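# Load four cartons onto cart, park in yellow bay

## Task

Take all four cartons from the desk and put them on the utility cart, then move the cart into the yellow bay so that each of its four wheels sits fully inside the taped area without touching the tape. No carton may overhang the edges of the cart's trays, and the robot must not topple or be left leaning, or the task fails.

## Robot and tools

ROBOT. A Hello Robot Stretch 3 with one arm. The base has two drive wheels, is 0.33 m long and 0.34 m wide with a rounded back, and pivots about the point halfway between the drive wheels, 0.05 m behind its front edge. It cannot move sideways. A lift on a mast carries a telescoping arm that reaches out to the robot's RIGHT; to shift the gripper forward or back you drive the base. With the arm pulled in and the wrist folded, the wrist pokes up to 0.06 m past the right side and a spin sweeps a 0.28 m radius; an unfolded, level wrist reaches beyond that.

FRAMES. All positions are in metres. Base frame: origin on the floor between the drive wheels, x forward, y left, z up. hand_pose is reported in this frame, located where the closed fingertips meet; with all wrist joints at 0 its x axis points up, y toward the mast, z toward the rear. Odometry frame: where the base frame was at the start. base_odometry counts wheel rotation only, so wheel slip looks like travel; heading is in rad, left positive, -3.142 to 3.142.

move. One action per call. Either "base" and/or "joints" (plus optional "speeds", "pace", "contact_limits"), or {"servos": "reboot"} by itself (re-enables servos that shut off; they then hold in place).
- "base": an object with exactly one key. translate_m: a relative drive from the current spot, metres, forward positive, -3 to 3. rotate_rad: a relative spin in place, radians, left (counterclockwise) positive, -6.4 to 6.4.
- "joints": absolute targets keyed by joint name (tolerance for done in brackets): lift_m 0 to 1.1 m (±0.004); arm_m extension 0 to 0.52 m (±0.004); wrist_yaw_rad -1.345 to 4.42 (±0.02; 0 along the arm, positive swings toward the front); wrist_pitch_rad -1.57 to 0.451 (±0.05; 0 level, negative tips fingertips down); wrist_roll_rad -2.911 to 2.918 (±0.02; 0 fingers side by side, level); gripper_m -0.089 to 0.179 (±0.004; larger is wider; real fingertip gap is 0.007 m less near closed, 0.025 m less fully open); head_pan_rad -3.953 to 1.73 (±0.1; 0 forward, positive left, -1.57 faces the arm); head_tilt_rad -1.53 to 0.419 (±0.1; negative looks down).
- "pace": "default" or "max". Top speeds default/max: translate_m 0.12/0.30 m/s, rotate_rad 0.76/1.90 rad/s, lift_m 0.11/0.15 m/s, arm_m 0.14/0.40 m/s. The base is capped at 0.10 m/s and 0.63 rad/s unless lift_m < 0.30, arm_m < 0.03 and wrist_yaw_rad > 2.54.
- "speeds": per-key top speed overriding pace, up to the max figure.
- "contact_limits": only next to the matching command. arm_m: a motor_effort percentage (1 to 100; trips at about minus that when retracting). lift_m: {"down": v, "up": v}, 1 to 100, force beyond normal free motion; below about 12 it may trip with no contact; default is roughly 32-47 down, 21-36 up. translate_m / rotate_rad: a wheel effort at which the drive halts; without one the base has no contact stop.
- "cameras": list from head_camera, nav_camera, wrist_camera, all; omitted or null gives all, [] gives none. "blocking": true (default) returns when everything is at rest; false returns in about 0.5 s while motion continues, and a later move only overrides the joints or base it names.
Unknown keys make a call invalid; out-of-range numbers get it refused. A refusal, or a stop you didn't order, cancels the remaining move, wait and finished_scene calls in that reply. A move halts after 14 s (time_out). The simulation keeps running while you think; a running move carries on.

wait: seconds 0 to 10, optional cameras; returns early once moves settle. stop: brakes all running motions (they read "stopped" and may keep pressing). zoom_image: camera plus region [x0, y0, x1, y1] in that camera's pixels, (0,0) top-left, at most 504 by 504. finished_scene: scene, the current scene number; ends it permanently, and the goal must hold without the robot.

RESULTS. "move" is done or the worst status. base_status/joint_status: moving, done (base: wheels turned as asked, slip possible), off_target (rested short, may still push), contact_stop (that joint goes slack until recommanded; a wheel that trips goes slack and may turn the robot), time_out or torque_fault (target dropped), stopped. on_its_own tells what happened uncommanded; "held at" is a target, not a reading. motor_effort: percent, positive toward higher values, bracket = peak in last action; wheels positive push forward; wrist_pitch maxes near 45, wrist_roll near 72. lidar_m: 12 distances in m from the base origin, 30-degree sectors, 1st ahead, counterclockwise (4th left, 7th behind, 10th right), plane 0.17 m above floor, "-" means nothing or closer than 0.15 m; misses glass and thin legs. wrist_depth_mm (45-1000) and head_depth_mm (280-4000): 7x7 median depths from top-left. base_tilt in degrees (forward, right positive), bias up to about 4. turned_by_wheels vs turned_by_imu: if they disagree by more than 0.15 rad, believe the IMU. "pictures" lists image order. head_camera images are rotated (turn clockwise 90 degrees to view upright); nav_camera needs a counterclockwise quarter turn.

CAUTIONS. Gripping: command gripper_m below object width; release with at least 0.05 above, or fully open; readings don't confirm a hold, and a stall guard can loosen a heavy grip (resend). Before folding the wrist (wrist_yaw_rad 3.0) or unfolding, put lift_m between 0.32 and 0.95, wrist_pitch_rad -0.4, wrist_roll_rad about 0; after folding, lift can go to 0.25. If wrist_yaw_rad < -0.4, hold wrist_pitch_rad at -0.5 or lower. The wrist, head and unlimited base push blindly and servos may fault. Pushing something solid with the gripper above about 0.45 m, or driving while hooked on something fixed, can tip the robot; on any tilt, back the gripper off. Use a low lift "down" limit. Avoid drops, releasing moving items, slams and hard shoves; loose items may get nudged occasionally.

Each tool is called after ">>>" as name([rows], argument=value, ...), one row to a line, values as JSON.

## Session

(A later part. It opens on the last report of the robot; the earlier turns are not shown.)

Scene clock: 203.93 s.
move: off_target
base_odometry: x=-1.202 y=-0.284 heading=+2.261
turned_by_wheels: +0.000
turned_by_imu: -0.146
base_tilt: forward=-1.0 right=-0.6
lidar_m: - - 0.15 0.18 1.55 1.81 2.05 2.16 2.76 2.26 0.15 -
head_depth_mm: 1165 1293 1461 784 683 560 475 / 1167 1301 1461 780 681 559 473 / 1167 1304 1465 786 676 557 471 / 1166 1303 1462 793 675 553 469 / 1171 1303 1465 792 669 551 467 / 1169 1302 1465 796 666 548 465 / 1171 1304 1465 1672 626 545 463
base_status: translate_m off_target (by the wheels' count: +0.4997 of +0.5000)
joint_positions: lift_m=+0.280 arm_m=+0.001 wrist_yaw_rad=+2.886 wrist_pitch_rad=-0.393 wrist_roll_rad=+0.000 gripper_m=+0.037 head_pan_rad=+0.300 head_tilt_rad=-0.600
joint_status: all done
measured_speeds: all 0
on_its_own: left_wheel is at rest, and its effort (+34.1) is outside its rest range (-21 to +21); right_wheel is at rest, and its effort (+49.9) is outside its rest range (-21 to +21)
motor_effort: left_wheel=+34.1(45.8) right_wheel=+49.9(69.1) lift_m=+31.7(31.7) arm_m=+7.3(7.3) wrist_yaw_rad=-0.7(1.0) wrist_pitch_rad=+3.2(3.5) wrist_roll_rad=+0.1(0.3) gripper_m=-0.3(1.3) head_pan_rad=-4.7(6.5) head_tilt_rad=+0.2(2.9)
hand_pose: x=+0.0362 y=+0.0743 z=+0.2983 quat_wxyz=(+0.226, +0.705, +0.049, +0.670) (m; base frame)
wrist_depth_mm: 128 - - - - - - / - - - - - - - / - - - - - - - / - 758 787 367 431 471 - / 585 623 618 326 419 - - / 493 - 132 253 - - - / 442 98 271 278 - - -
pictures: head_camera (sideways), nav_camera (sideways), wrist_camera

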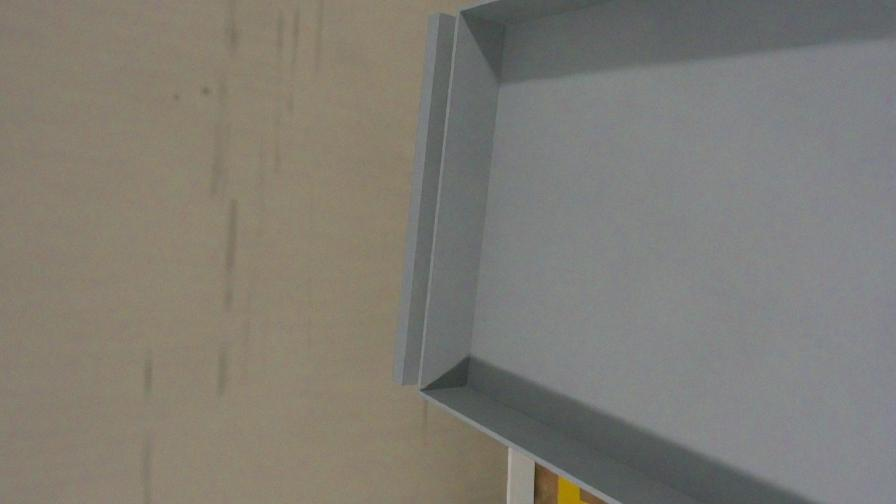

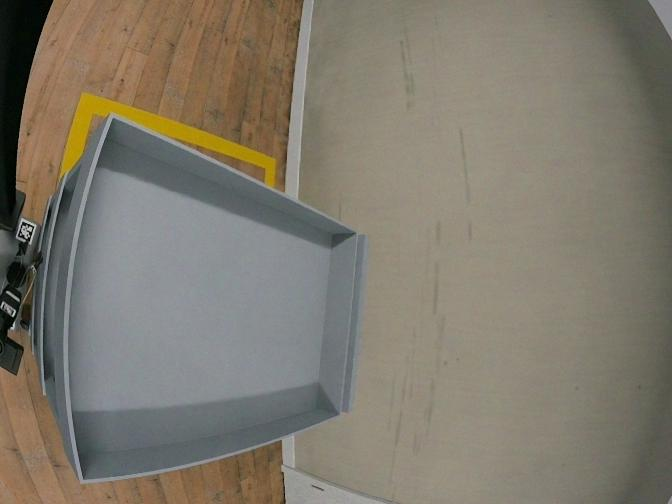

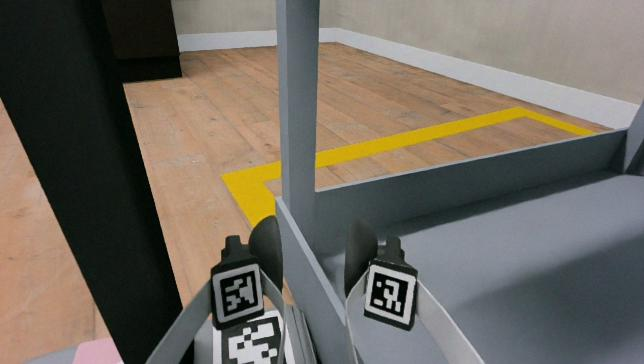

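>>> move(base={"rotate_rad":0.25}, joints={"head_pan_rad":-0.6})

Scene clock: 214.47 s.
move: off_target
base_odometry: x=-1.202 y=-0.284 heading=+2.509
turned_by_wheels: +0.248
turned_by_imu: +0.129
base_tilt: forward=-1.0 right=-0.6
lidar_m: - - 0.15 1.55 1.57 1.99 2.04 2.15 2.82 2.25 0.15 -
head_depth_mm: 2330 2600 2827 2265 1769 1448 1222 / 2040 2350 2711 2254 1761 1443 1219 / 1824 2073 2383 2233 1748 1442 450 / 1657 1848 2097 2205 1747 526 470 / 1530 1692 1898 2062 1729 543 468 / 1410 1551 1716 1920 643 549 465 / 1314 1426 1567 781 662 547 464
base_status: rotate_rad off_target (by the wheels' count: +0.248 of +0.250)
joint_positions: lift_m=+0.280 arm_m=+0.001 wrist_yaw_rad=+2.886 wrist_pitch_rad=-0.393 wrist_roll_rad=+0.000 gripper_m=+0.037 head_pan_rad=-0.606 head_tilt_rad=-0.600
joint_status: all done
measured_speeds: translate_m=+0.000 rotate_rad=+0.000 lift_m=+0.000 arm_m=+0.000 wrist_yaw_rad=+0.000 wrist_pitch_rad=+0.000 wrist_roll_rad=+0.000 head_pan_rad=+0.024 head_tilt_rad=+0.000
on_its_own: right_wheel is at rest, and its effort (+70.3) is outside its rest range (-21 to +21)
motor_effort: left_wheel=-9.1(30.1) right_wheel=+70.3(71.6) lift_m=+28.6(32.4) arm_m=+12.8(12.8) wrist_yaw_rad=-0.5(1.0) wrist_pitch_rad=+3.1(3.4) wrist_roll_rad=-0.1(0.3) gripper_m=-0.3(1.0) head_pan_rad=+3.0(7.4) head_tilt_rad=-0.1(1.3)
hand_pose: x=+0.0362 y=+0.0743 z=+0.2983 quat_wxyz=(+0.226, +0.705, +0.049, +0.670) (m; base frame)
wrist_depth_mm: 128 - - - - - - / - - - - - - - / - - - 988 - - - / - 768 787 342 806 422 458 / 588 621 629 584 391 433 - / 494 - 132 509 - - - / 446 98 271 427 - - -
pictures: head_camera (sideways), nav_camera (sideways), wrist_camera

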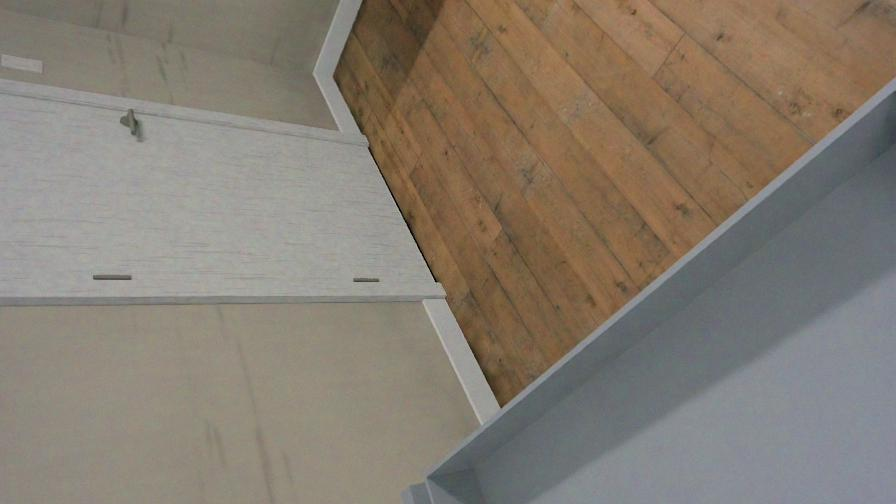

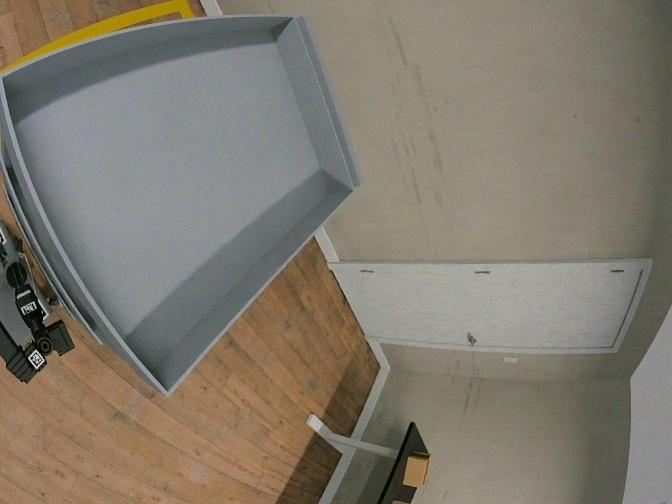

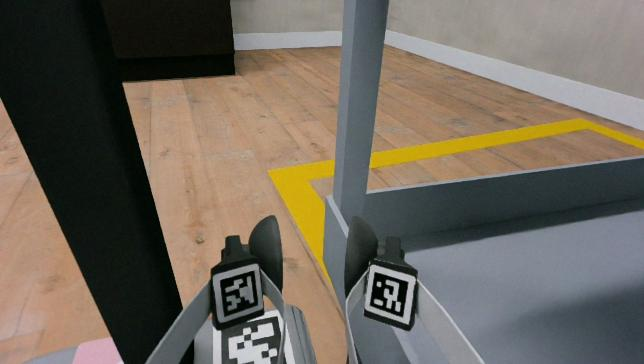

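>>> move(base={"translate_m":-0.6}, joints={"head_pan_rad":0,"head_tilt_rad":-0.4})

Scene clock: 225.07 s.
move: done
base_odometry: x=-0.718 y=-0.638 heading=+2.509
turned_by_wheels: +0.000
turned_by_imu: -0.003
base_tilt: forward=-1.0 right=-0.6
lidar_m: 0.70 0.72 1.59 1.48 1.49 1.90 1.43 1.62 2.20 2.21 2.48 0.72
head_depth_mm: 1828 1972 2162 2354 2253 1715 1377 / 1790 1942 2112 2319 2055 1654 1375 / 1770 1911 2065 1237 905 1047 1120 / 1734 1869 2034 1239 902 1078 1142 / 1709 1838 1977 1230 898 1072 1142 / 1679 1802 1954 1215 891 1068 1139 / 1646 1769 1904 2040 863 1032 1282
base_status: done
joint_positions: lift_m=+0.280 arm_m=+0.001 wrist_yaw_rad=+2.886 wrist_pitch_rad=-0.393 wrist_roll_rad=+0.000 gripper_m=+0.037 head_pan_rad=+0.000 head_tilt_rad=-0.400
joint_status: all done
measured_speeds: all 0
motor_effort: left_wheel=-5.0(13.7) right_wheel=-4.8(65.6) lift_m=+32.2(32.2) arm_m=+18.8(19.8) wrist_yaw_rad=-0.3(1.2) wrist_pitch_rad=+3.1(3.5) wrist_roll_rad=+0.1(0.3) gripper_m=+0.0(1.2) head_pan_rad=-4.9(7.7) head_tilt_rad=+4.3(6.7)
hand_pose: x=+0.0362 y=+0.0743 z=+0.2983 quat_wxyz=(+0.226, +0.705, +0.049, +0.670) (m; base frame)
wrist_depth_mm: 127 - - - - - - / - - - - - - - / - - - - - - - / - 755 776 786 801 819 830 / 581 626 633 632 641 645 659 / 494 - 132 510 535 539 546 / 441 98 270 444 446 462 470
pictures: head_camera (sideways), nav_camera (sideways), wrist_camera

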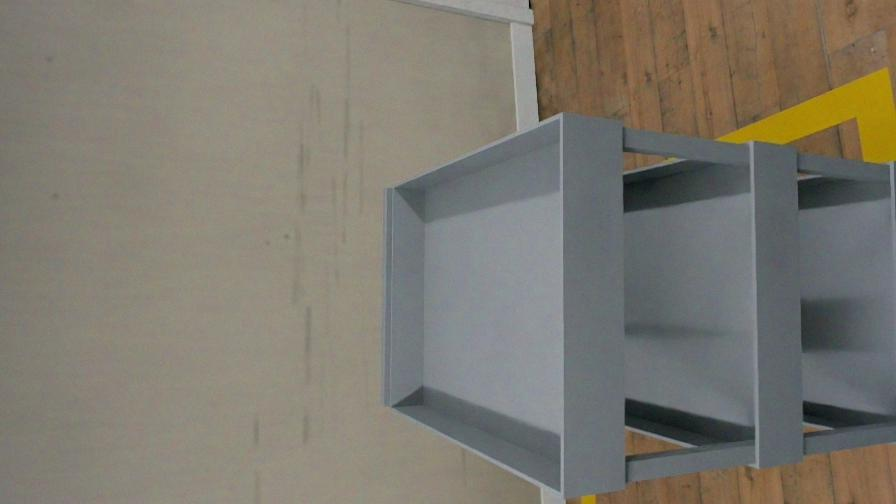

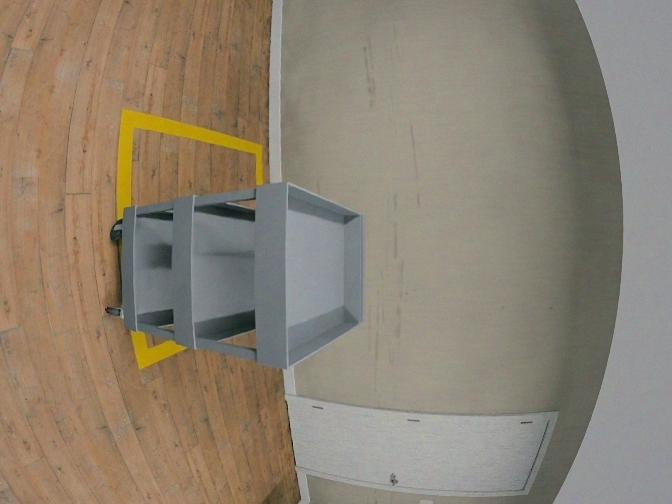

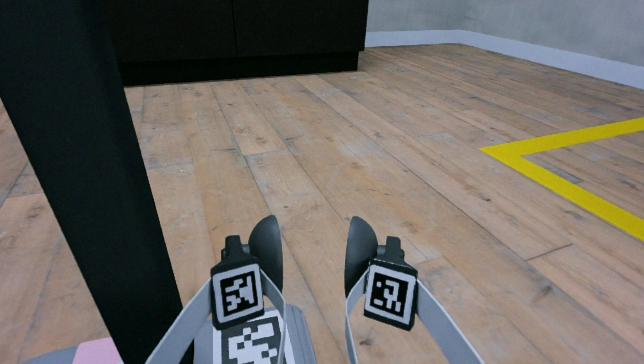

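>>> move(base={"rotate_rad":-0.25}, cameras=[])

>>> move(base={"translate_m":0.24}, cameras=[])

>>> move(base={"rotate_rad":0.33}, cameras=[])

>>> move(base={"translate_m":0.6}, speeds={"translate_m":0.08}, cameras=[])

>>> move(base={"translate_m":-0.5})

Scene clock: 250.77 s.
move: done
base_odometry: x=-0.718 y=-0.638 heading=+2.260
turned_by_wheels: -0.249
turned_by_imu: -0.249
base_tilt: forward=-1.0 right=-0.6
lidar_m: 0.69 0.70 2.21 1.49 1.48 1.62 1.77 1.69 1.62 2.70 2.22 2.48
head_depth_mm: 2146 2341 2578 2846 2242 1714 1382 / 2039 2233 2420 2707 2236 1698 1376 / 1974 2128 2324 2559 2214 1690 1374 / 1879 2030 2196 2408 2027 1635 1329 / 1801 1932 2098 1226 817 1073 1173 / 1727 1860 1999 1222 891 1068 1135 / 1665 1776 1917 1213 770 1060 1101
base_status: done
joint_positions: lift_m=+0.280 arm_m=+0.001 wrist_yaw_rad=+2.886 wrist_pitch_rad=-0.393 wrist_roll_rad=+0.000 gripper_m=+0.037 head_pan_rad=+0.000 head_tilt_rad=-0.400
joint_status: not commanded
measured_speeds: all 0
motor_effort: left_wheel=+8.9(12.4) right_wheel=-12.7(14.5) lift_m=+31.9(32.7) arm_m=+18.2(19.4) wrist_yaw_rad=-0.5(0.9) wrist_pitch_rad=+3.3(3.4) wrist_roll_rad=+0.0(0.3) gripper_m=-0.2(1.0) head_pan_rad=-3.4(5.6) head_tilt_rad=+3.2(4.3)
hand_pose: x=+0.0362 y=+0.0743 z=+0.2983 quat_wxyz=(+0.226, +0.705, +0.049, +0.670) (m; base frame)
wrist_depth_mm: 128 - - - - - - / - - - - - - - / - - - - - - - / - 764 781 773 798 814 657 / 578 631 626 638 638 637 640 / 504 - 132 507 540 532 552 / 438 98 270 441 443 465 470
pictures: none
No camera images: "cameras" was empty.

Scene clock: 254.07 s.
move: done
base_odometry: x=-0.871 y=-0.453 heading=+2.260
turned_by_wheels: +0.000
turned_by_imu: +0.002
base_tilt: forward=-0.9 right=-0.7
lidar_m: 0.46 0.46 0.53 1.57 1.57 1.72 2.00 1.66 2.15 2.15 2.31 2.24
head_depth_mm: 1902 2071 2269 2552 2241 1704 1379 / 1795 1960 2141 2374 2223 1701 1378 / 1734 1884 2049 2265 2210 1698 1371 / 1665 1790 1946 2136 2197 1581 1336 / 1606 1711 1853 1997 842 657 823 / 1534 1644 1768 1106 853 654 819 / 1471 1580 1698 1076 847 652 796
base_status: done
joint_positions: lift_m=+0.280 arm_m=+0.001 wrist_yaw_rad=+2.886 wrist_pitch_rad=-0.393 wrist_roll_rad=+0.000 gripper_m=+0.037 head_pan_rad=+0.000 head_tilt_rad=-0.400
joint_status: not commanded
measured_speeds: all 0
motor_effort: left_wheel=+5.6(14.3) right_wheel=+1.8(10.2) lift_m=+30.1(31.9) arm_m=+15.9(18.6) wrist_yaw_rad=-0.2(1.1) wrist_pitch_rad=+3.2(3.4) wrist_roll_rad=+0.1(0.3) gripper_m=+0.0(1.2) head_pan_rad=-4.0(5.7) head_tilt_rad=+2.1(4.2)
hand_pose: x=+0.0362 y=+0.0743 z=+0.2983 quat_wxyz=(+0.226, +0.705, +0.049, +0.670) (m; base frame)
wrist_depth_mm: 128 - - - - - - / - - - - - - - / - - - - - - - / - 745 779 799 810 557 - / 578 617 621 621 645 619 445 / 499 - 132 511 542 546 540 / 444 98 269 438 449 463 473
pictures: none
No camera images: "cameras" was empty.

Scene clock: 255.67 s.
move: done
base_odometry: x=-0.871 y=-0.453 heading=+2.589
turned_by_wheels: +0.329
turned_by_imu: +0.329
base_tilt: forward=-0.9 right=-0.6
lidar_m: 0.46 0.49 1.64 1.57 1.61 2.08 1.66 1.79 2.67 2.15 2.32 0.47
head_depth_mm: 1565 1693 1830 2006 2137 1715 1382 / 1552 1672 1813 1986 1978 618 651 / 1533 1651 1788 1122 866 664 830 / 1519 1636 1779 1125 865 661 849 / 1503 1623 1755 1130 857 659 844 / 1495 1608 1735 1133 854 654 842 / 1474 1590 1719 1849 813 652 836
base_status: done
joint_positions: lift_m=+0.280 arm_m=+0.001 wrist_yaw_rad=+2.886 wrist_pitch_rad=-0.393 wrist_roll_rad=+0.000 gripper_m=+0.037 head_pan_rad=+0.000 head_tilt_rad=-0.400
joint_status: not commanded
measured_speeds: all 0
motor_effort: left_wheel=-7.7(14.2) right_wheel=+12.1(13.5) lift_m=+29.3(30.1) arm_m=+14.5(16.5) wrist_yaw_rad=-0.4(0.9) wrist_pitch_rad=+3.2(3.5) wrist_roll_rad=+0.1(0.3) gripper_m=-0.2(0.8) head_pan_rad=-3.9(6.2) head_tilt_rad=+2.3(4.6)
hand_pose: x=+0.0362 y=+0.0743 z=+0.2983 quat_wxyz=(+0.226, +0.705, +0.049, +0.670) (m; base frame)
wrist_depth_mm: 128 - - - - - - / - - - - - - - / - - - - - - - / - 766 775 810 815 820 845 / 579 624 625 632 643 652 505 / 496 - 132 512 540 540 486 / 440 98 270 449 451 464 469
pictures: none
No camera images: "cameras" was empty.

Scene clock: 264.10 s.
move: done
base_odometry: x=-1.381 y=-0.139 heading=+2.589
turned_by_wheels: -0.001
turned_by_imu: +0.010
base_tilt: forward=-1.0 right=-0.6
lidar_m: - - 0.15 1.58 1.63 2.19 2.27 2.35 2.30 0.18 0.15 -
head_depth_mm: 1020 1099 1188 1305 774 669 540 / 1007 1089 1179 1293 782 666 538 / 1003 1083 1172 1274 769 663 536 / 993 1070 1163 1260 778 661 534 / 986 1062 1148 1254 788 658 532 / 979 1051 1139 1239 788 655 529 / 972 1044 1129 1228 1341 631 523
base_status: done
joint_positions: lift_m=+0.280 arm_m=+0.001 wrist_yaw_rad=+2.886 wrist_pitch_rad=-0.394 wrist_roll_rad=+0.000 gripper_m=+0.037 head_pan_rad=+0.000 head_tilt_rad=-0.400
joint_status: not commanded
measured_speeds: all 0
on_its_own: right_wheel is at rest, and its effort (+24.0) is outside its rest range (-21 to +21)
motor_effort: left_wheel=+2.6(65.5) right_wheel=+24.0(30.9) lift_m=+32.1(32.5) arm_m=+1.6(14.6) wrist_yaw_rad=-0.2(1.2) wrist_pitch_rad=+3.4(3.6) wrist_roll_rad=+0.1(0.3) gripper_m=-0.3(1.0) head_pan_rad=-3.9(5.6) head_tilt_rad=+2.1(3.8)
hand_pose: x=+0.0362 y=+0.0742 z=+0.2981 quat_wxyz=(+0.226, +0.705, +0.049, +0.670) (m; base frame)
wrist_depth_mm: 128 - - - 255 - - / - - - - - - - / - - - - - - - / - 766 778 748 759 803 825 / 580 619 591 603 353 375 387 / 500 - 132 507 - - - / 442 98 270 356 - - -
pictures: none
No camera images: "cameras" was empty.

Scene clock: 269.57 s.
move: done
base_odometry: x=-0.956 y=-0.401 heading=+2.589
turned_by_wheels: +0.000
turned_by_imu: -0.002
base_tilt: forward=-0.9 right=-0.6
lidar_m: 0.57 0.62 1.64 1.57 1.62 2.17 1.76 1.88 2.71 2.17 2.26 0.58
head_depth_mm: 1467 1584 1728 1880 2044 1655 1376 / 1459 1568 1703 1783 847 674 878 / 1447 1551 1686 1212 868 686 875 / 1429 1547 1669 1222 862 982 896 / 1420 1530 1656 1229 858 979 895 / 1413 1518 1642 1728 852 971 895 / 1400 1503 1622 1766 826 777 1275
base_status: done
joint_positions: lift_m=+0.280 arm_m=+0.001 wrist_yaw_rad=+2.886 wrist_pitch_rad=-0.394 wrist_roll_rad=+0.000 gripper_m=+0.037 head_pan_rad=+0.000 head_tilt_rad=-0.400
joint_status: not commanded
measured_speeds: all 0
motor_effort: left_wheel=-2.5(13.9) right_wheel=-6.1(20.8) lift_m=+30.5(32.2) arm_m=-6.3(6.3) wrist_yaw_rad=-0.1(1.0) wrist_pitch_rad=+3.4(3.6) wrist_roll_rad=+0.1(0.3) gripper_m=+0.7(1.4) head_pan_rad=-4.1(5.3) head_tilt_rad=+1.5(2.8)
hand_pose: x=+0.0362 y=+0.0742 z=+0.2981 quat_wxyz=(+0.226, +0.705, +0.049, +0.670) (m; base frame)
wrist_depth_mm: 127 - - - - - - / - - - - - - - / - - - - - - - / - 759 766 791 790 803 830 / 586 613 612 617 649 646 662 / 498 - 132 506 532 536 556 / 441 98 273 444 452 460 464
pictures: head_camera (sideways), nav_camera (sideways), wrist_camera

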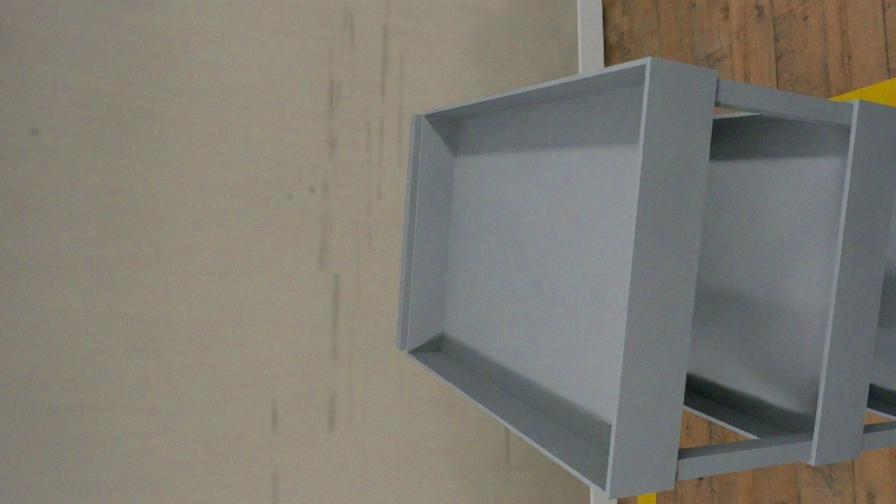

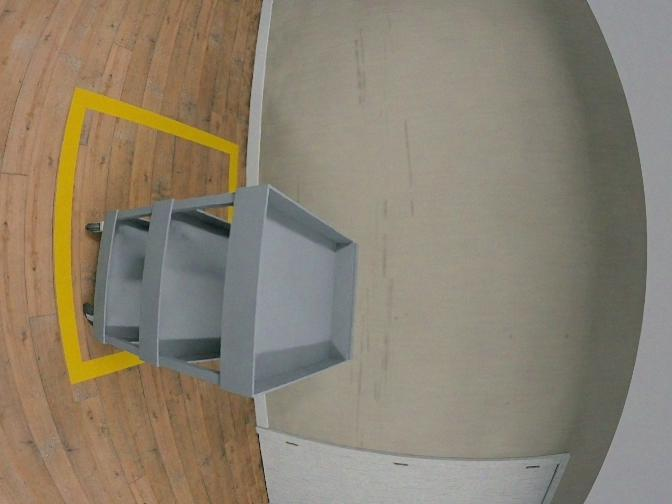

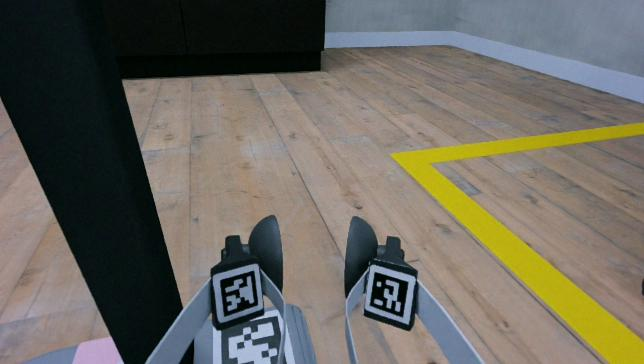

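>>> move(base={"rotate_rad":-0.25}, cameras=[])

>>> move(base={"translate_m":0.3}, cameras=[])

>>> move(base={"rotate_rad":0.25}, cameras=[])

>>> move(base={"translate_m":0.37}, speeds={"translate_m":0.08})

>>> move(base={"translate_m":-0.6})

Scene clock: 284.23 s.
move: done
base_odometry: x=-0.956 y=-0.401 heading=+2.339
turned_by_wheels: -0.249
turned_by_imu: -0.249
base_tilt: forward=-0.9 right=-0.6
lidar_m: 0.57 0.58 1.93 1.57 1.57 1.80 1.76 1.89 2.35 2.16 2.26 2.01
head_depth_mm: 1674 1808 1993 2197 2245 1710 1388 / 1624 1759 1938 2115 2224 1703 1376 / 1572 1698 1846 2025 2138 1701 1373 / 1517 1636 1772 1893 827 728 857 / 1461 1575 1701 1216 858 976 870 / 1418 1522 1634 1190 851 675 866 / 1371 1467 1584 1172 847 663 862
base_status: done
joint_positions: lift_m=+0.280 arm_m=+0.001 wrist_yaw_rad=+2.886 wrist_pitch_rad=-0.394 wrist_roll_rad=+0.000 gripper_m=+0.037 head_pan_rad=+0.000 head_tilt_rad=-0.400
joint_status: not commanded
measured_speeds: all 0
motor_effort: left_wheel=+9.3(13.5) right_wheel=-12.7(15.7) lift_m=+29.1(29.8) arm_m=-13.1(13.3) wrist_yaw_rad=-0.2(1.1) wrist_pitch_rad=+3.1(3.5) wrist_roll_rad=+0.2(0.2) gripper_m=+0.1(0.9) head_pan_rad=-4.3(5.1) head_tilt_rad=+2.0(2.1)
hand_pose: x=+0.0362 y=+0.0742 z=+0.2981 quat_wxyz=(+0.226, +0.705, +0.049, +0.670) (m; base frame)
wrist_depth_mm: 127 - - - - - - / - - - - - - - / - - - - - - - / - 751 781 770 811 813 555 / 585 608 614 626 647 639 629 / 497 - 132 507 543 539 543 / 441 98 270 443 454 462 475
pictures: none
No camera images: "cameras" was empty.

Scene clock: 288.03 s.
move: done
base_odometry: x=-1.164 y=-0.185 heading=+2.340
turned_by_wheels: +0.000
turned_by_imu: +0.003
base_tilt: forward=-0.9 right=-0.6
lidar_m: 0.27 0.27 0.35 1.66 1.65 1.90 2.05 2.13 2.69 2.15 2.10 0.29
head_depth_mm: 1386 1511 1638 1803 1986 1708 1377 / 1340 1452 1582 1748 1956 1702 1376 / 1297 1398 1523 1667 1845 1694 536 / 1248 1343 1465 1585 884 640 535 / 1211 1296 1409 1497 857 658 532 / 1168 1255 1357 1438 854 655 530 / 1135 1211 1305 1379 847 653 528
base_status: done
joint_positions: lift_m=+0.280 arm_m=+0.001 wrist_yaw_rad=+2.886 wrist_pitch_rad=-0.394 wrist_roll_rad=+0.000 gripper_m=+0.037 head_pan_rad=+0.000 head_tilt_rad=-0.400
joint_status: not commanded
measured_speeds: all 0
motor_effort: left_wheel=+5.6(13.8) right_wheel=+1.7(9.7) lift_m=+28.4(29.5) arm_m=-20.1(20.7) wrist_yaw_rad=-0.1(1.1) wrist_pitch_rad=+3.2(3.5) wrist_roll_rad=+0.1(0.3) gripper_m=+0.1(1.0) head_pan_rad=-4.1(5.5) head_tilt_rad=+0.9(2.1)
hand_pose: x=+0.0362 y=+0.0742 z=+0.2981 quat_wxyz=(+0.226, +0.705, +0.049, +0.670) (m; base frame)
wrist_depth_mm: 128 - - - - - - / - - - - - - - / - - - - - - - / - 761 775 790 762 - - / 587 617 625 624 503 - - / 499 - 132 149 536 367 - / 448 98 272 431 450 453 295
pictures: none
No camera images: "cameras" was empty.

Scene clock: 289.47 s.
move: done
base_odometry: x=-1.164 y=-0.186 heading=+2.589
turned_by_wheels: +0.249
turned_by_imu: +0.250
base_tilt: forward=-0.9 right=-0.6
lidar_m: 0.27 0.30 1.93 1.65 1.70 2.48 2.05 2.13 2.15 2.49 2.07 0.27
head_depth_mm: 1210 1301 1419 1552 1704 1717 1347 / 1199 1294 1406 1518 910 643 529 / 1185 1283 1390 1480 866 664 537 / 1178 1277 1384 1463 866 661 535 / 1170 1256 1365 1433 858 658 533 / 1161 1246 1350 1424 852 655 530 / 1149 1239 1335 1452 814 652 527
base_status: done
joint_positions: lift_m=+0.280 arm_m=+0.001 wrist_yaw_rad=+2.886 wrist_pitch_rad=-0.394 wrist_roll_rad=+0.000 gripper_m=+0.037 head_pan_rad=+0.000 head_tilt_rad=-0.400
joint_status: not commanded
measured_speeds: all 0
motor_effort: left_wheel=-8.7(11.9) right_wheel=+11.6(14.2) lift_m=+27.7(28.2) arm_m=-19.5(20.3) wrist_yaw_rad=-0.6(0.7) wrist_pitch_rad=+3.2(3.5) wrist_roll_rad=+0.1(0.3) gripper_m=-0.3(1.1) head_pan_rad=-3.5(4.9) head_tilt_rad=+0.3(1.8)
hand_pose: x=+0.0362 y=+0.0742 z=+0.2981 quat_wxyz=(+0.226, +0.705, +0.049, +0.670) (m; base frame)
wrist_depth_mm: 128 - - - - - - / - - - - - - - / - - - - - - - / - 770 776 785 804 463 488 / 589 615 627 598 628 444 - / 497 - 132 511 518 501 - / 444 98 270 428 444 463 316
pictures: none
No camera images: "cameras" was empty.

Scene clock: 295.03 s.
move: done
base_odometry: x=-1.479 y=+0.009 heading=+2.588
turned_by_wheels: -0.001
turned_by_imu: +0.003
base_tilt: forward=-0.9 right=-0.5
lidar_m: - - 0.15 1.67 1.71 2.31 2.43 2.49 2.30 0.18 0.15 -
head_depth_mm: 874 947 1028 1123 1199 646 536 / 870 937 1018 1113 784 665 538 / 863 931 1010 1101 772 664 537 / 855 921 1000 1087 783 661 534 / 850 915 990 1075 789 657 532 / 841 908 978 1070 787 654 530 / 836 899 973 1057 1128 631 528
base_status: done
joint_positions: lift_m=+0.280 arm_m=+0.001 wrist_yaw_rad=+2.886 wrist_pitch_rad=-0.394 wrist_roll_rad=+0.000 gripper_m=+0.037 head_pan_rad=+0.000 head_tilt_rad=-0.400
joint_status: not commanded
measured_speeds: all 0
on_its_own: right_wheel is at rest, and its effort (+25.6) is outside its rest range (-21 to +21)
motor_effort: left_wheel=+1.9(6.7) right_wheel=+25.6(31.7) lift_m=+28.0(28.2) arm_m=-7.9(20.0) wrist_yaw_rad=-0.2(0.9) wrist_pitch_rad=+3.3(3.6) wrist_roll_rad=+0.0(0.3) gripper_m=+0.3(1.3) head_pan_rad=-3.3(5.1) head_tilt_rad=-0.2(1.5)
hand_pose: x=+0.0362 y=+0.0742 z=+0.2981 quat_wxyz=(+0.226, +0.705, +0.049, +0.670) (m; base frame)
wrist_depth_mm: 128 - - - - - - / - - - - - - - / - - - - - - - / - 719 741 735 398 418 424 / 588 632 627 607 413 428 - / 496 - 132 505 - - - / 441 - 271 433 - - -
pictures: head_camera (sideways), nav_camera (sideways), wrist_camera

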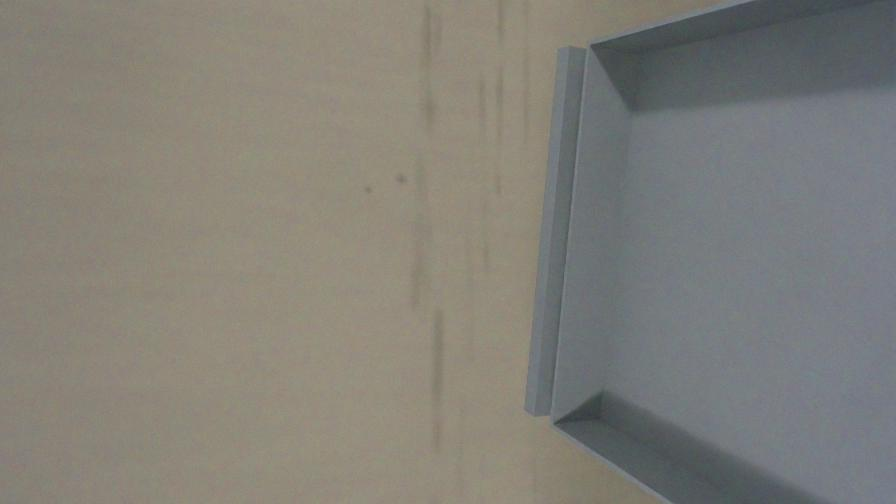

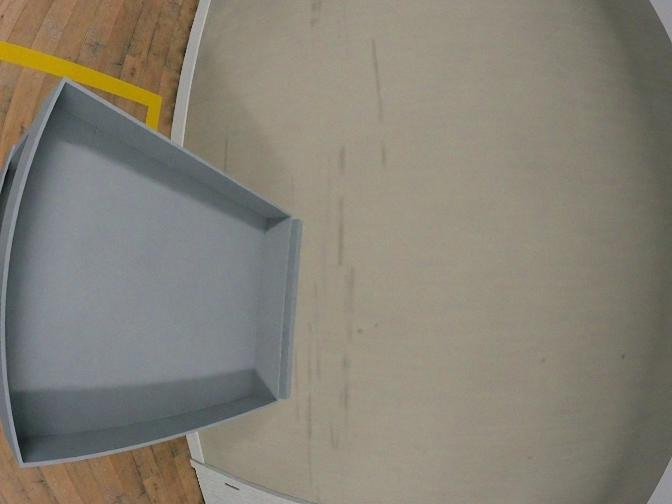

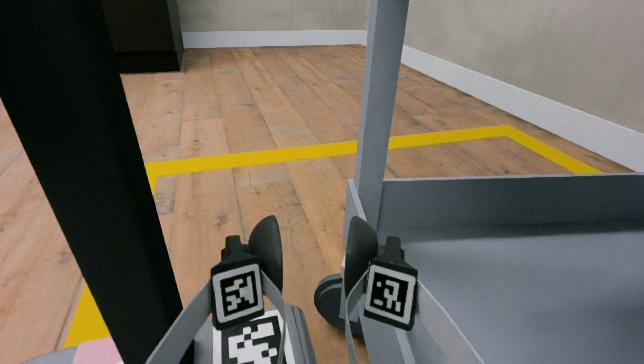

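Scene clock: 301.33 s.
move: done
base_odometry: x=-0.969 y=-0.306 heading=+2.588
turned_by_wheels: +0.000
turned_by_imu: -0.004
base_tilt: forward=-0.9 right=-0.5
lidar_m: 0.67 0.74 2.24 1.65 1.70 2.24 1.82 1.90 2.63 2.10 2.17 0.68
head_depth_mm: 1413 1532 1668 1818 1979 1711 1380 / 1403 1513 1642 1805 1953 1707 1370 / 1383 1500 1625 1251 867 1046 1119 / 1380 1489 1614 1237 783 1079 1142 / 1367 1478 1598 1229 895 1070 1142 / 1359 1464 1582 1166 802 1066 1161 / 1345 1447 1563 1677 809 1043 1285
base_status: done
joint_positions: lift_m=+0.280 arm_m=+0.001 wrist_yaw_rad=+2.886 wrist_pitch_rad=-0.394 wrist_roll_rad=+0.000 gripper_m=+0.037 head_pan_rad=+0.000 head_tilt_rad=-0.400
joint_status: not commanded
measured_speeds: all 0
motor_effort: left_wheel=-5.1(13.1) right_wheel=-3.4(21.2) lift_m=+30.8(30.8) arm_m=+17.1(17.1) wrist_yaw_rad=-0.2(1.1) wrist_pitch_rad=+3.4(3.6) wrist_roll_rad=+0.1(0.3) gripper_m=+0.1(1.2) head_pan_rad=-3.0(4.9) head_tilt_rad=-0.8(1.5)
hand_pose: x=+0.0362 y=+0.0742 z=+0.2981 quat_wxyz=(+0.226, +0.705, +0.049, +0.670) (m; base frame)
wrist_depth_mm: 127 - - - - - - / - - - - - - - / - - - - - - - / - 769 776 783 794 803 832 / 592 622 623 624 646 643 658 / 499 - 132 515 542 536 544 / 444 98 269 446 447 462 466
pictures: head_camera (sideways), nav_camera (sideways), wrist_camera

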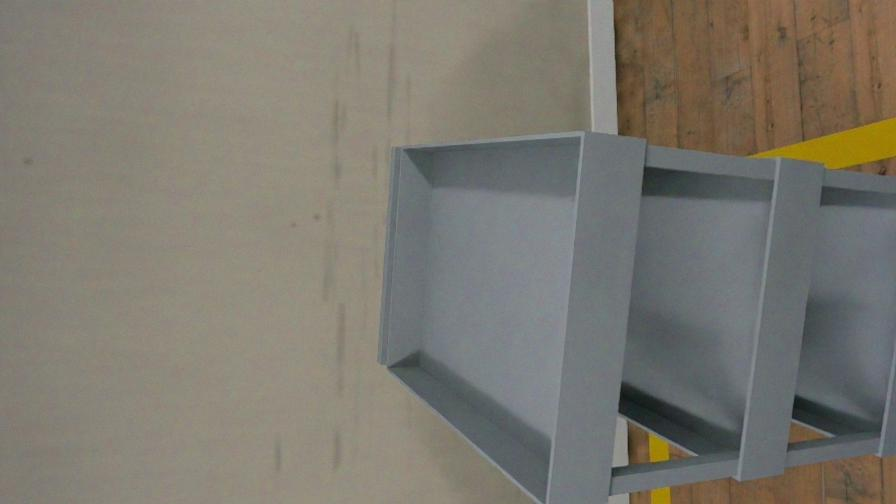

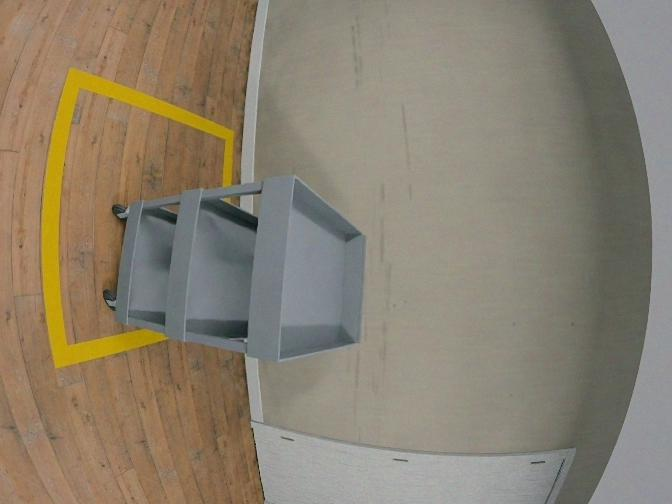

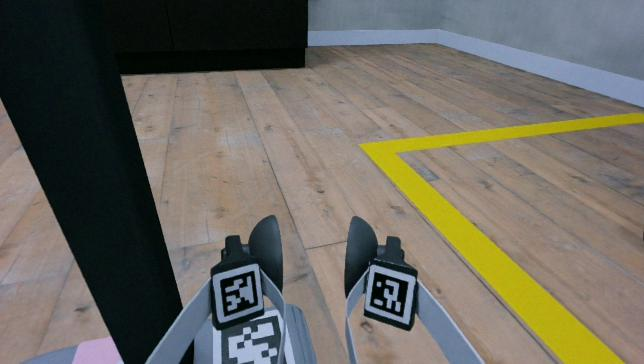

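>>> move(base={"rotate_rad":-1.62}, joints={"head_tilt_rad":-0.35,"head_pan_rad":0.4})

Scene clock: 313.20 s.
move: done
base_odometry: x=-0.969 y=-0.306 heading=+0.969
turned_by_wheels: -1.620
turned_by_imu: -1.616
base_tilt: forward=-0.9 right=-0.6
lidar_m: 2.10 2.17 1.77 0.67 0.72 2.11 1.65 1.67 2.29 1.83 1.91 2.70
head_depth_mm: 2032 2169 2322 1947 2426 1800 1431 / 2090 2243 2367 2554 2406 1799 1431 / 2151 2282 2417 2638 2394 1780 1419 / 2190 2334 2503 2698 2383 1775 1428 / 2245 2407 2502 2391 2354 1777 1418 / 2305 2487 2652 2877 2351 1763 1407 / 2370 2548 2716 2916 2341 1746 1399
base_status: done
joint_positions: lift_m=+0.280 arm_m=+0.001 wrist_yaw_rad=+2.886 wrist_pitch_rad=-0.394 wrist_roll_rad=+0.000 gripper_m=+0.037 head_pan_rad=+0.401 head_tilt_rad=-0.350
joint_status: all done
measured_speeds: all 0
motor_effort: left_wheel=+10.1(15.2) right_wheel=-9.8(15.0) lift_m=+31.8(32.5) arm_m=-4.2(19.2) wrist_yaw_rad=-0.6(0.9) wrist_pitch_rad=+3.5(3.6) wrist_roll_rad=+0.0(0.3) gripper_m=-0.3(1.2) head_pan_rad=-4.7(8.7) head_tilt_rad=+4.6(7.2)
hand_pose: x=+0.0362 y=+0.0742 z=+0.2981 quat_wxyz=(+0.226, +0.705, +0.049, +0.670) (m; base frame)
wrist_depth_mm: 128 - - - - - - / - - - - - - - / - 885 956 - - - - / - 763 745 777 787 816 819 / 586 618 612 586 649 656 654 / 527 - 132 512 539 529 547 / 444 98 270 442 447 461 464
pictures: head_camera (sideways), nav_camera (sideways), wrist_camera

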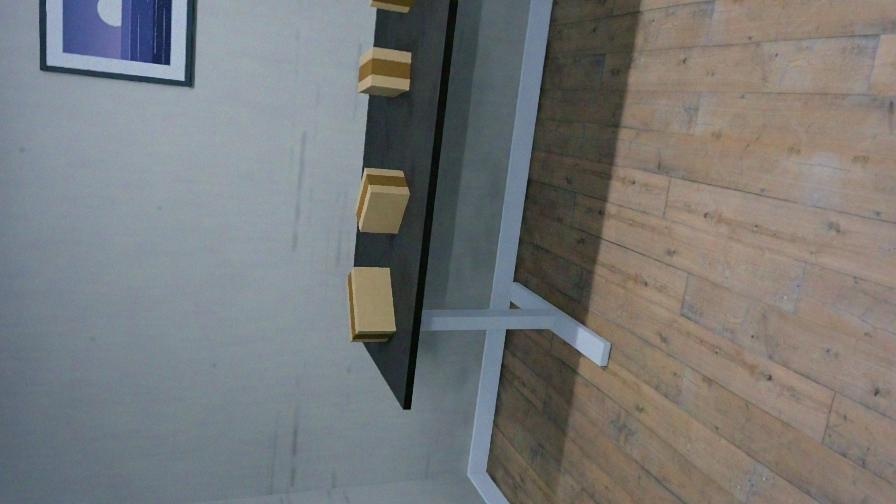

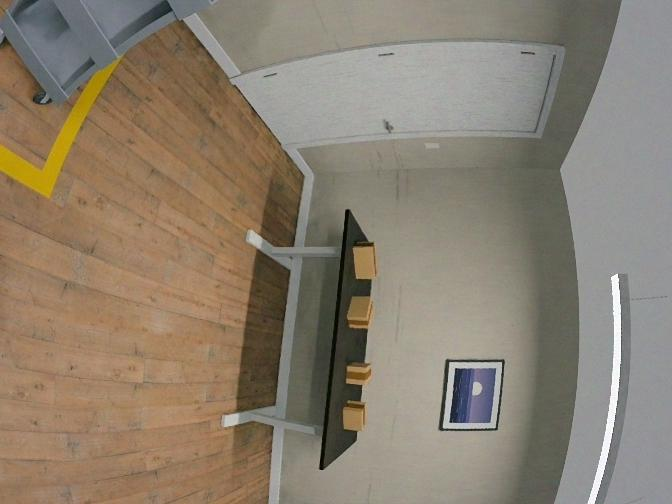

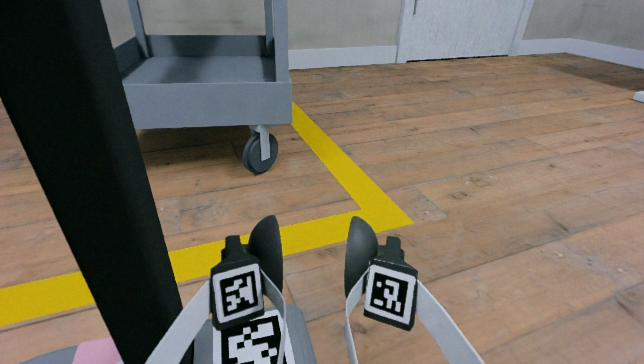

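>>> move(base={"rotate_rad":0.047}, cameras=[])

>>> move(base={"translate_m":1.12}, cameras=[])

>>> move(base={"rotate_rad":1.571}, joints={"lift_m":0.9,"head_pan_rad":-1.57,"head_tilt_rad":-0.7})

>>> move(joints={"wrist_yaw_rad":0}, cameras=[])

>>> move(joints={"wrist_pitch_rad":-1.57,"gripper_m":0.179,"lift_m":1.05})

Scene clock: 332.60 s.
move: done
base_odometry: x=-0.969 y=-0.306 heading=+1.016
turned_by_wheels: +0.047
turned_by_imu: +0.047
base_tilt: forward=-0.9 right=-0.5
lidar_m: 2.10 2.17 1.75 0.67 0.73 2.19 1.65 1.69 2.26 1.83 1.91 2.65
head_depth_mm: 2045 2187 2304 1947 2430 1803 1431 / 2097 2248 2371 2560 2390 1785 1430 / 2176 2306 2452 2643 2381 1792 1423 / 2228 2366 2499 2754 2364 1775 1418 / 2295 2457 2609 2827 2340 1780 1418 / 2369 2532 2720 2929 2352 1768 1404 / 2410 2561 2717 2858 2340 1762 1402
base_status: done
joint_positions: lift_m=+0.280 arm_m=+0.001 wrist_yaw_rad=+2.886 wrist_pitch_rad=-0.394 wrist_roll_rad=+0.000 gripper_m=+0.037 head_pan_rad=+0.400 head_tilt_rad=-0.350
joint_status: not commanded
measured_speeds: all 0
motor_effort: left_wheel=-5.6(7.1) right_wheel=+6.3(7.2) lift_m=+29.8(30.4) arm_m=-19.3(20.4) wrist_yaw_rad=+0.1(0.8) wrist_pitch_rad=+3.3(3.5) wrist_roll_rad=+0.1(0.2) gripper_m=+0.1(1.0) head_pan_rad=-4.4(5.9) head_tilt_rad=+4.7(5.5)
hand_pose: x=+0.0362 y=+0.0742 z=+0.2981 quat_wxyz=(+0.226, +0.705, +0.049, +0.670) (m; base frame)
wrist_depth_mm: 127 - - - - - - / - - - - - - - / - 937 964 - - - - / - 756 764 810 792 817 822 / 580 629 619 655 627 646 660 / 521 - 132 508 534 544 548 / 445 98 269 443 450 461 467
pictures: none
No camera images: "cameras" was empty.

Scene clock: 343.20 s.
move: done
base_odometry: x=-0.378 y=+0.645 heading=+1.015
turned_by_wheels: +0.000
turned_by_imu: +0.011
base_tilt: forward=-0.9 right=-0.6
lidar_m: 1.38 1.21 1.24 1.69 1.30 1.17 2.78 2.85 2.13 1.83 2.08 1.00
head_depth_mm: 1090 1167 1252 1333 959 809 705 / 1138 1210 1287 1367 953 805 1312 / 1172 1247 1333 1407 1075 803 1345 / 1204 1285 1377 1446 1060 798 1385 / 1241 1328 1422 1488 917 823 1416 / 1282 1368 1476 1541 961 849 1406 / 1323 1422 1533 1574 1040 880 1406
base_status: done
joint_positions: lift_m=+0.280 arm_m=+0.001 wrist_yaw_rad=+2.886 wrist_pitch_rad=-0.394 wrist_roll_rad=+0.000 gripper_m=+0.037 head_pan_rad=+0.400 head_tilt_rad=-0.350
joint_status: not commanded
measured_speeds: all 0
motor_effort: left_wheel=+0.4(9.6) right_wheel=+8.3(12.1) lift_m=+25.5(30.0) arm_m=-15.1(20.0) wrist_yaw_rad=-0.3(1.0) wrist_pitch_rad=+3.4(3.6) wrist_roll_rad=+0.2(0.3) gripper_m=+0.0(1.2) head_pan_rad=-3.4(6.2) head_tilt_rad=+4.4(6.0)
hand_pose: x=+0.0362 y=+0.0742 z=+0.2981 quat_wxyz=(+0.226, +0.705, +0.049, +0.670) (m; base frame)
wrist_depth_mm: 128 - - - - - - / - - - - - - - / - - - - - - - / - 765 762 794 803 811 825 / 581 619 616 626 641 647 658 / 500 - 132 512 531 534 547 / 443 98 270 441 447 460 466
pictures: none
No camera images: "cameras" was empty.

Scene clock: 349.67 s.
move: done
base_odometry: x=-0.378 y=+0.645 heading=+2.586
turned_by_wheels: +1.570
turned_by_imu: +1.567
base_tilt: forward=-1.0 right=-0.6
lidar_m: 1.69 1.28 1.17 2.78 2.87 1.83 1.84 2.03 1.00 1.38 1.21 1.78
head_depth_mm: 1186 1352 1087 873 1664 - 1128 / 1183 1341 972 870 1399 - 1151 / 1171 1326 1027 865 1594 - 1144 / 1166 1315 1021 857 1545 - - / 1157 1305 968 852 1578 - 1138 / 1147 1292 1086 849 1544 1392 1134 / 1142 1283 1078 843 1535 1324 1147
base_status: done
joint_positions: lift_m=+0.900 arm_m=+0.001 wrist_yaw_rad=+2.886 wrist_pitch_rad=-0.394 wrist_roll_rad=+0.000 gripper_m=+0.037 head_pan_rad=-1.570 head_tilt_rad=-0.701
joint_status: all done
measured_speeds: all 0
motor_effort: left_wheel=-8.1(14.1) right_wheel=+11.9(14.7) lift_m=+32.1(34.0) arm_m=-18.9(20.6) wrist_yaw_rad=+0.0(1.0) wrist_pitch_rad=+3.3(3.6) wrist_roll_rad=-0.1(0.3) gripper_m=+0.1(1.3) head_pan_rad=+4.1(8.4) head_tilt_rad=-0.8(7.0)
hand_pose: x=+0.0362 y=+0.0742 z=+0.9181 quat_wxyz=(+0.226, +0.705, +0.049, +0.670) (m; base frame)
wrist_depth_mm: 128 - - - - - - / - - - - - - - / - - - - - - - / - - - - - - - / - - - - - - - / - - 132 - - - - / - 98 - - - - -
pictures: head_camera (sideways), nav_camera (sideways), wrist_camera

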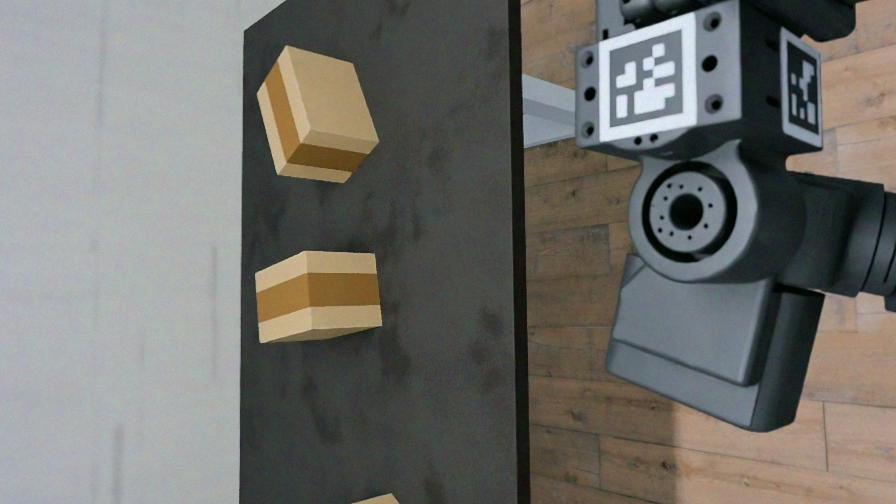

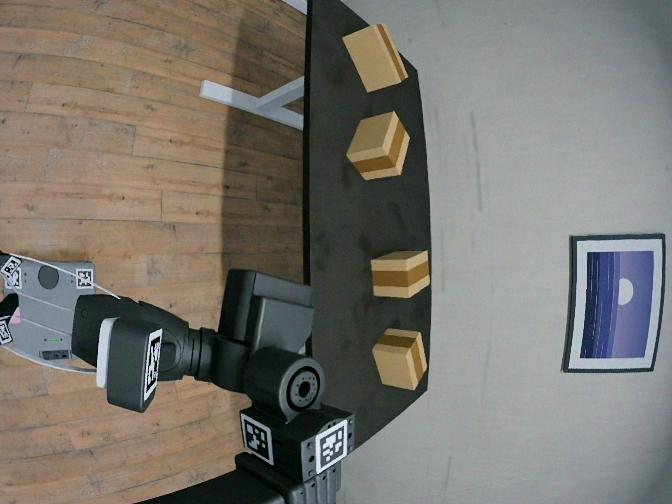

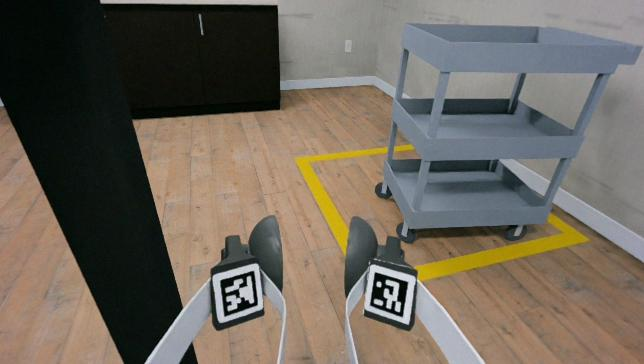

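Scene clock: 352.10 s.
move: done
base_odometry: x=-0.378 y=+0.645 heading=+2.586
turned_by_wheels: +0.000
turned_by_imu: +0.000
base_tilt: forward=-0.9 right=-0.6
lidar_m: 1.69 1.29 1.17 2.78 2.88 1.83 1.84 2.04 1.00 1.38 1.21 1.78
head_depth_mm: 1189 1349 1086 871 1658 - - / 1179 1337 973 869 1398 - - / 1173 1322 1023 864 1478 - - / 1164 1315 1019 857 293 - - / 1154 1310 965 854 1496 1312 1159 / 1149 1295 1086 849 1527 1332 1153 / 1139 1285 1081 842 1527 1329 1149
base_status: not commanded
joint_positions: lift_m=+0.900 arm_m=+0.001 wrist_yaw_rad=+0.002 wrist_pitch_rad=-0.394 wrist_roll_rad=+0.000 gripper_m=+0.037 head_pan_rad=-1.570 head_tilt_rad=-0.701
joint_status: all done
measured_speeds: all 0
motor_effort: left_wheel=-7.8(9.2) right_wheel=+11.7(12.3) lift_m=+32.4(32.6) arm_m=-18.6(19.8) wrist_yaw_rad=-1.6(4.1) wrist_pitch_rad=+3.4(3.6) wrist_roll_rad=+0.0(0.3) gripper_m=+0.5(1.2) head_pan_rad=+3.4(5.2) head_tilt_rad=+0.3(2.1)
hand_pose: x=-0.0211 y=-0.3731 z=+0.9181 quat_wxyz=(+0.694, +0.139, -0.693, -0.138) (m; base frame)
wrist_depth_mm: - - - - - - - / - - - - - - - / 518 572 - 629 660 - - / 545 - - - - - - / - - 152 - - - - / - - 132 150 - - - / - - - - - - -
pictures: none
No camera images: "cameras" was empty.

Scene clock: 354.30 s.
move: done
base_odometry: x=-0.378 y=+0.645 heading=+2.586
turned_by_wheels: +0.000
turned_by_imu: +0.000
base_tilt: forward=-0.9 right=-0.6
lidar_m: 1.69 1.28 1.17 2.78 2.86 1.83 1.84 2.03 1.00 1.38 1.21 1.78
head_depth_mm: 1183 - - - - - 1200 / 1179 - - - - - - / 1172 - - - - - - / 1160 1270 - - - - - / 1157 1308 964 852 1543 1368 1121 / 1150 1295 1089 849 1536 1327 1156 / 1142 1286 1079 845 1525 1325 1168
base_status: not commanded
joint_positions: lift_m=+1.050 arm_m=+0.001 wrist_yaw_rad=+0.002 wrist_pitch_rad=-1.564 wrist_roll_rad=+0.000 gripper_m=+0.179 head_pan_rad=-1.570 head_tilt_rad=-0.701
joint_status: all done
measured_speeds: all 0
motor_effort: left_wheel=-8.9(9.3) right_wheel=+12.0(12.2) lift_m=+32.2(34.1) arm_m=-18.5(19.0) wrist_yaw_rad=-1.9(2.3) wrist_pitch_rad=-0.9(3.2) wrist_roll_rad=+0.2(0.2) gripper_m=+0.5(94.6) head_pan_rad=+4.3(5.1) head_tilt_rad=+2.4(3.6)
hand_pose: x=-0.0217 y=-0.1235 z=+0.9323 quat_wxyz=(+0.502, +0.499, -0.501, -0.498) (m; base frame)
wrist_depth_mm: - - - - - - - / - - - - - - - / - - - - - - - / - - - 908 - - - / - - - 916 - - - / - - - - - 141 - / - - - - - - -
pictures: head_camera (sideways), nav_camera (sideways), wrist_camera

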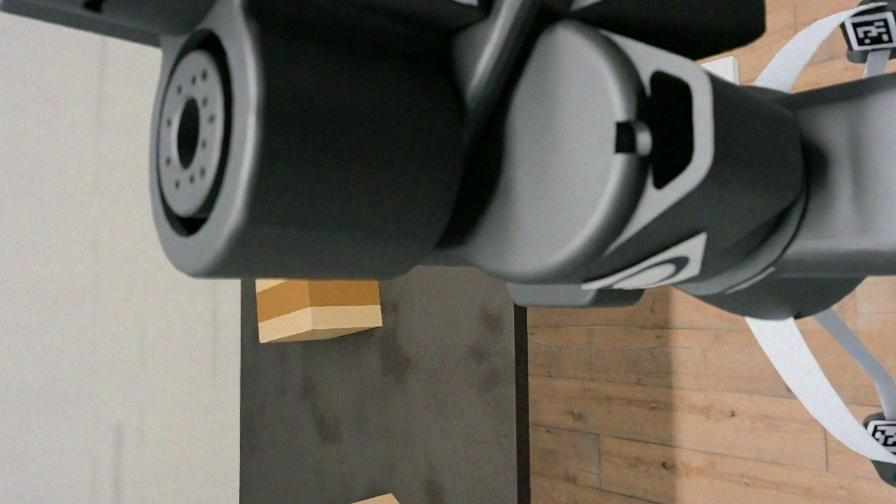

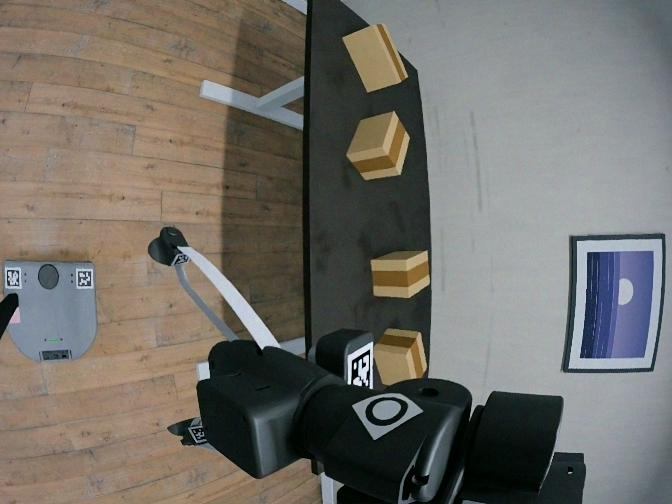

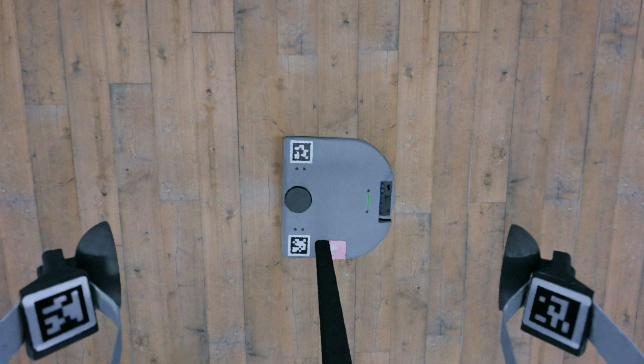

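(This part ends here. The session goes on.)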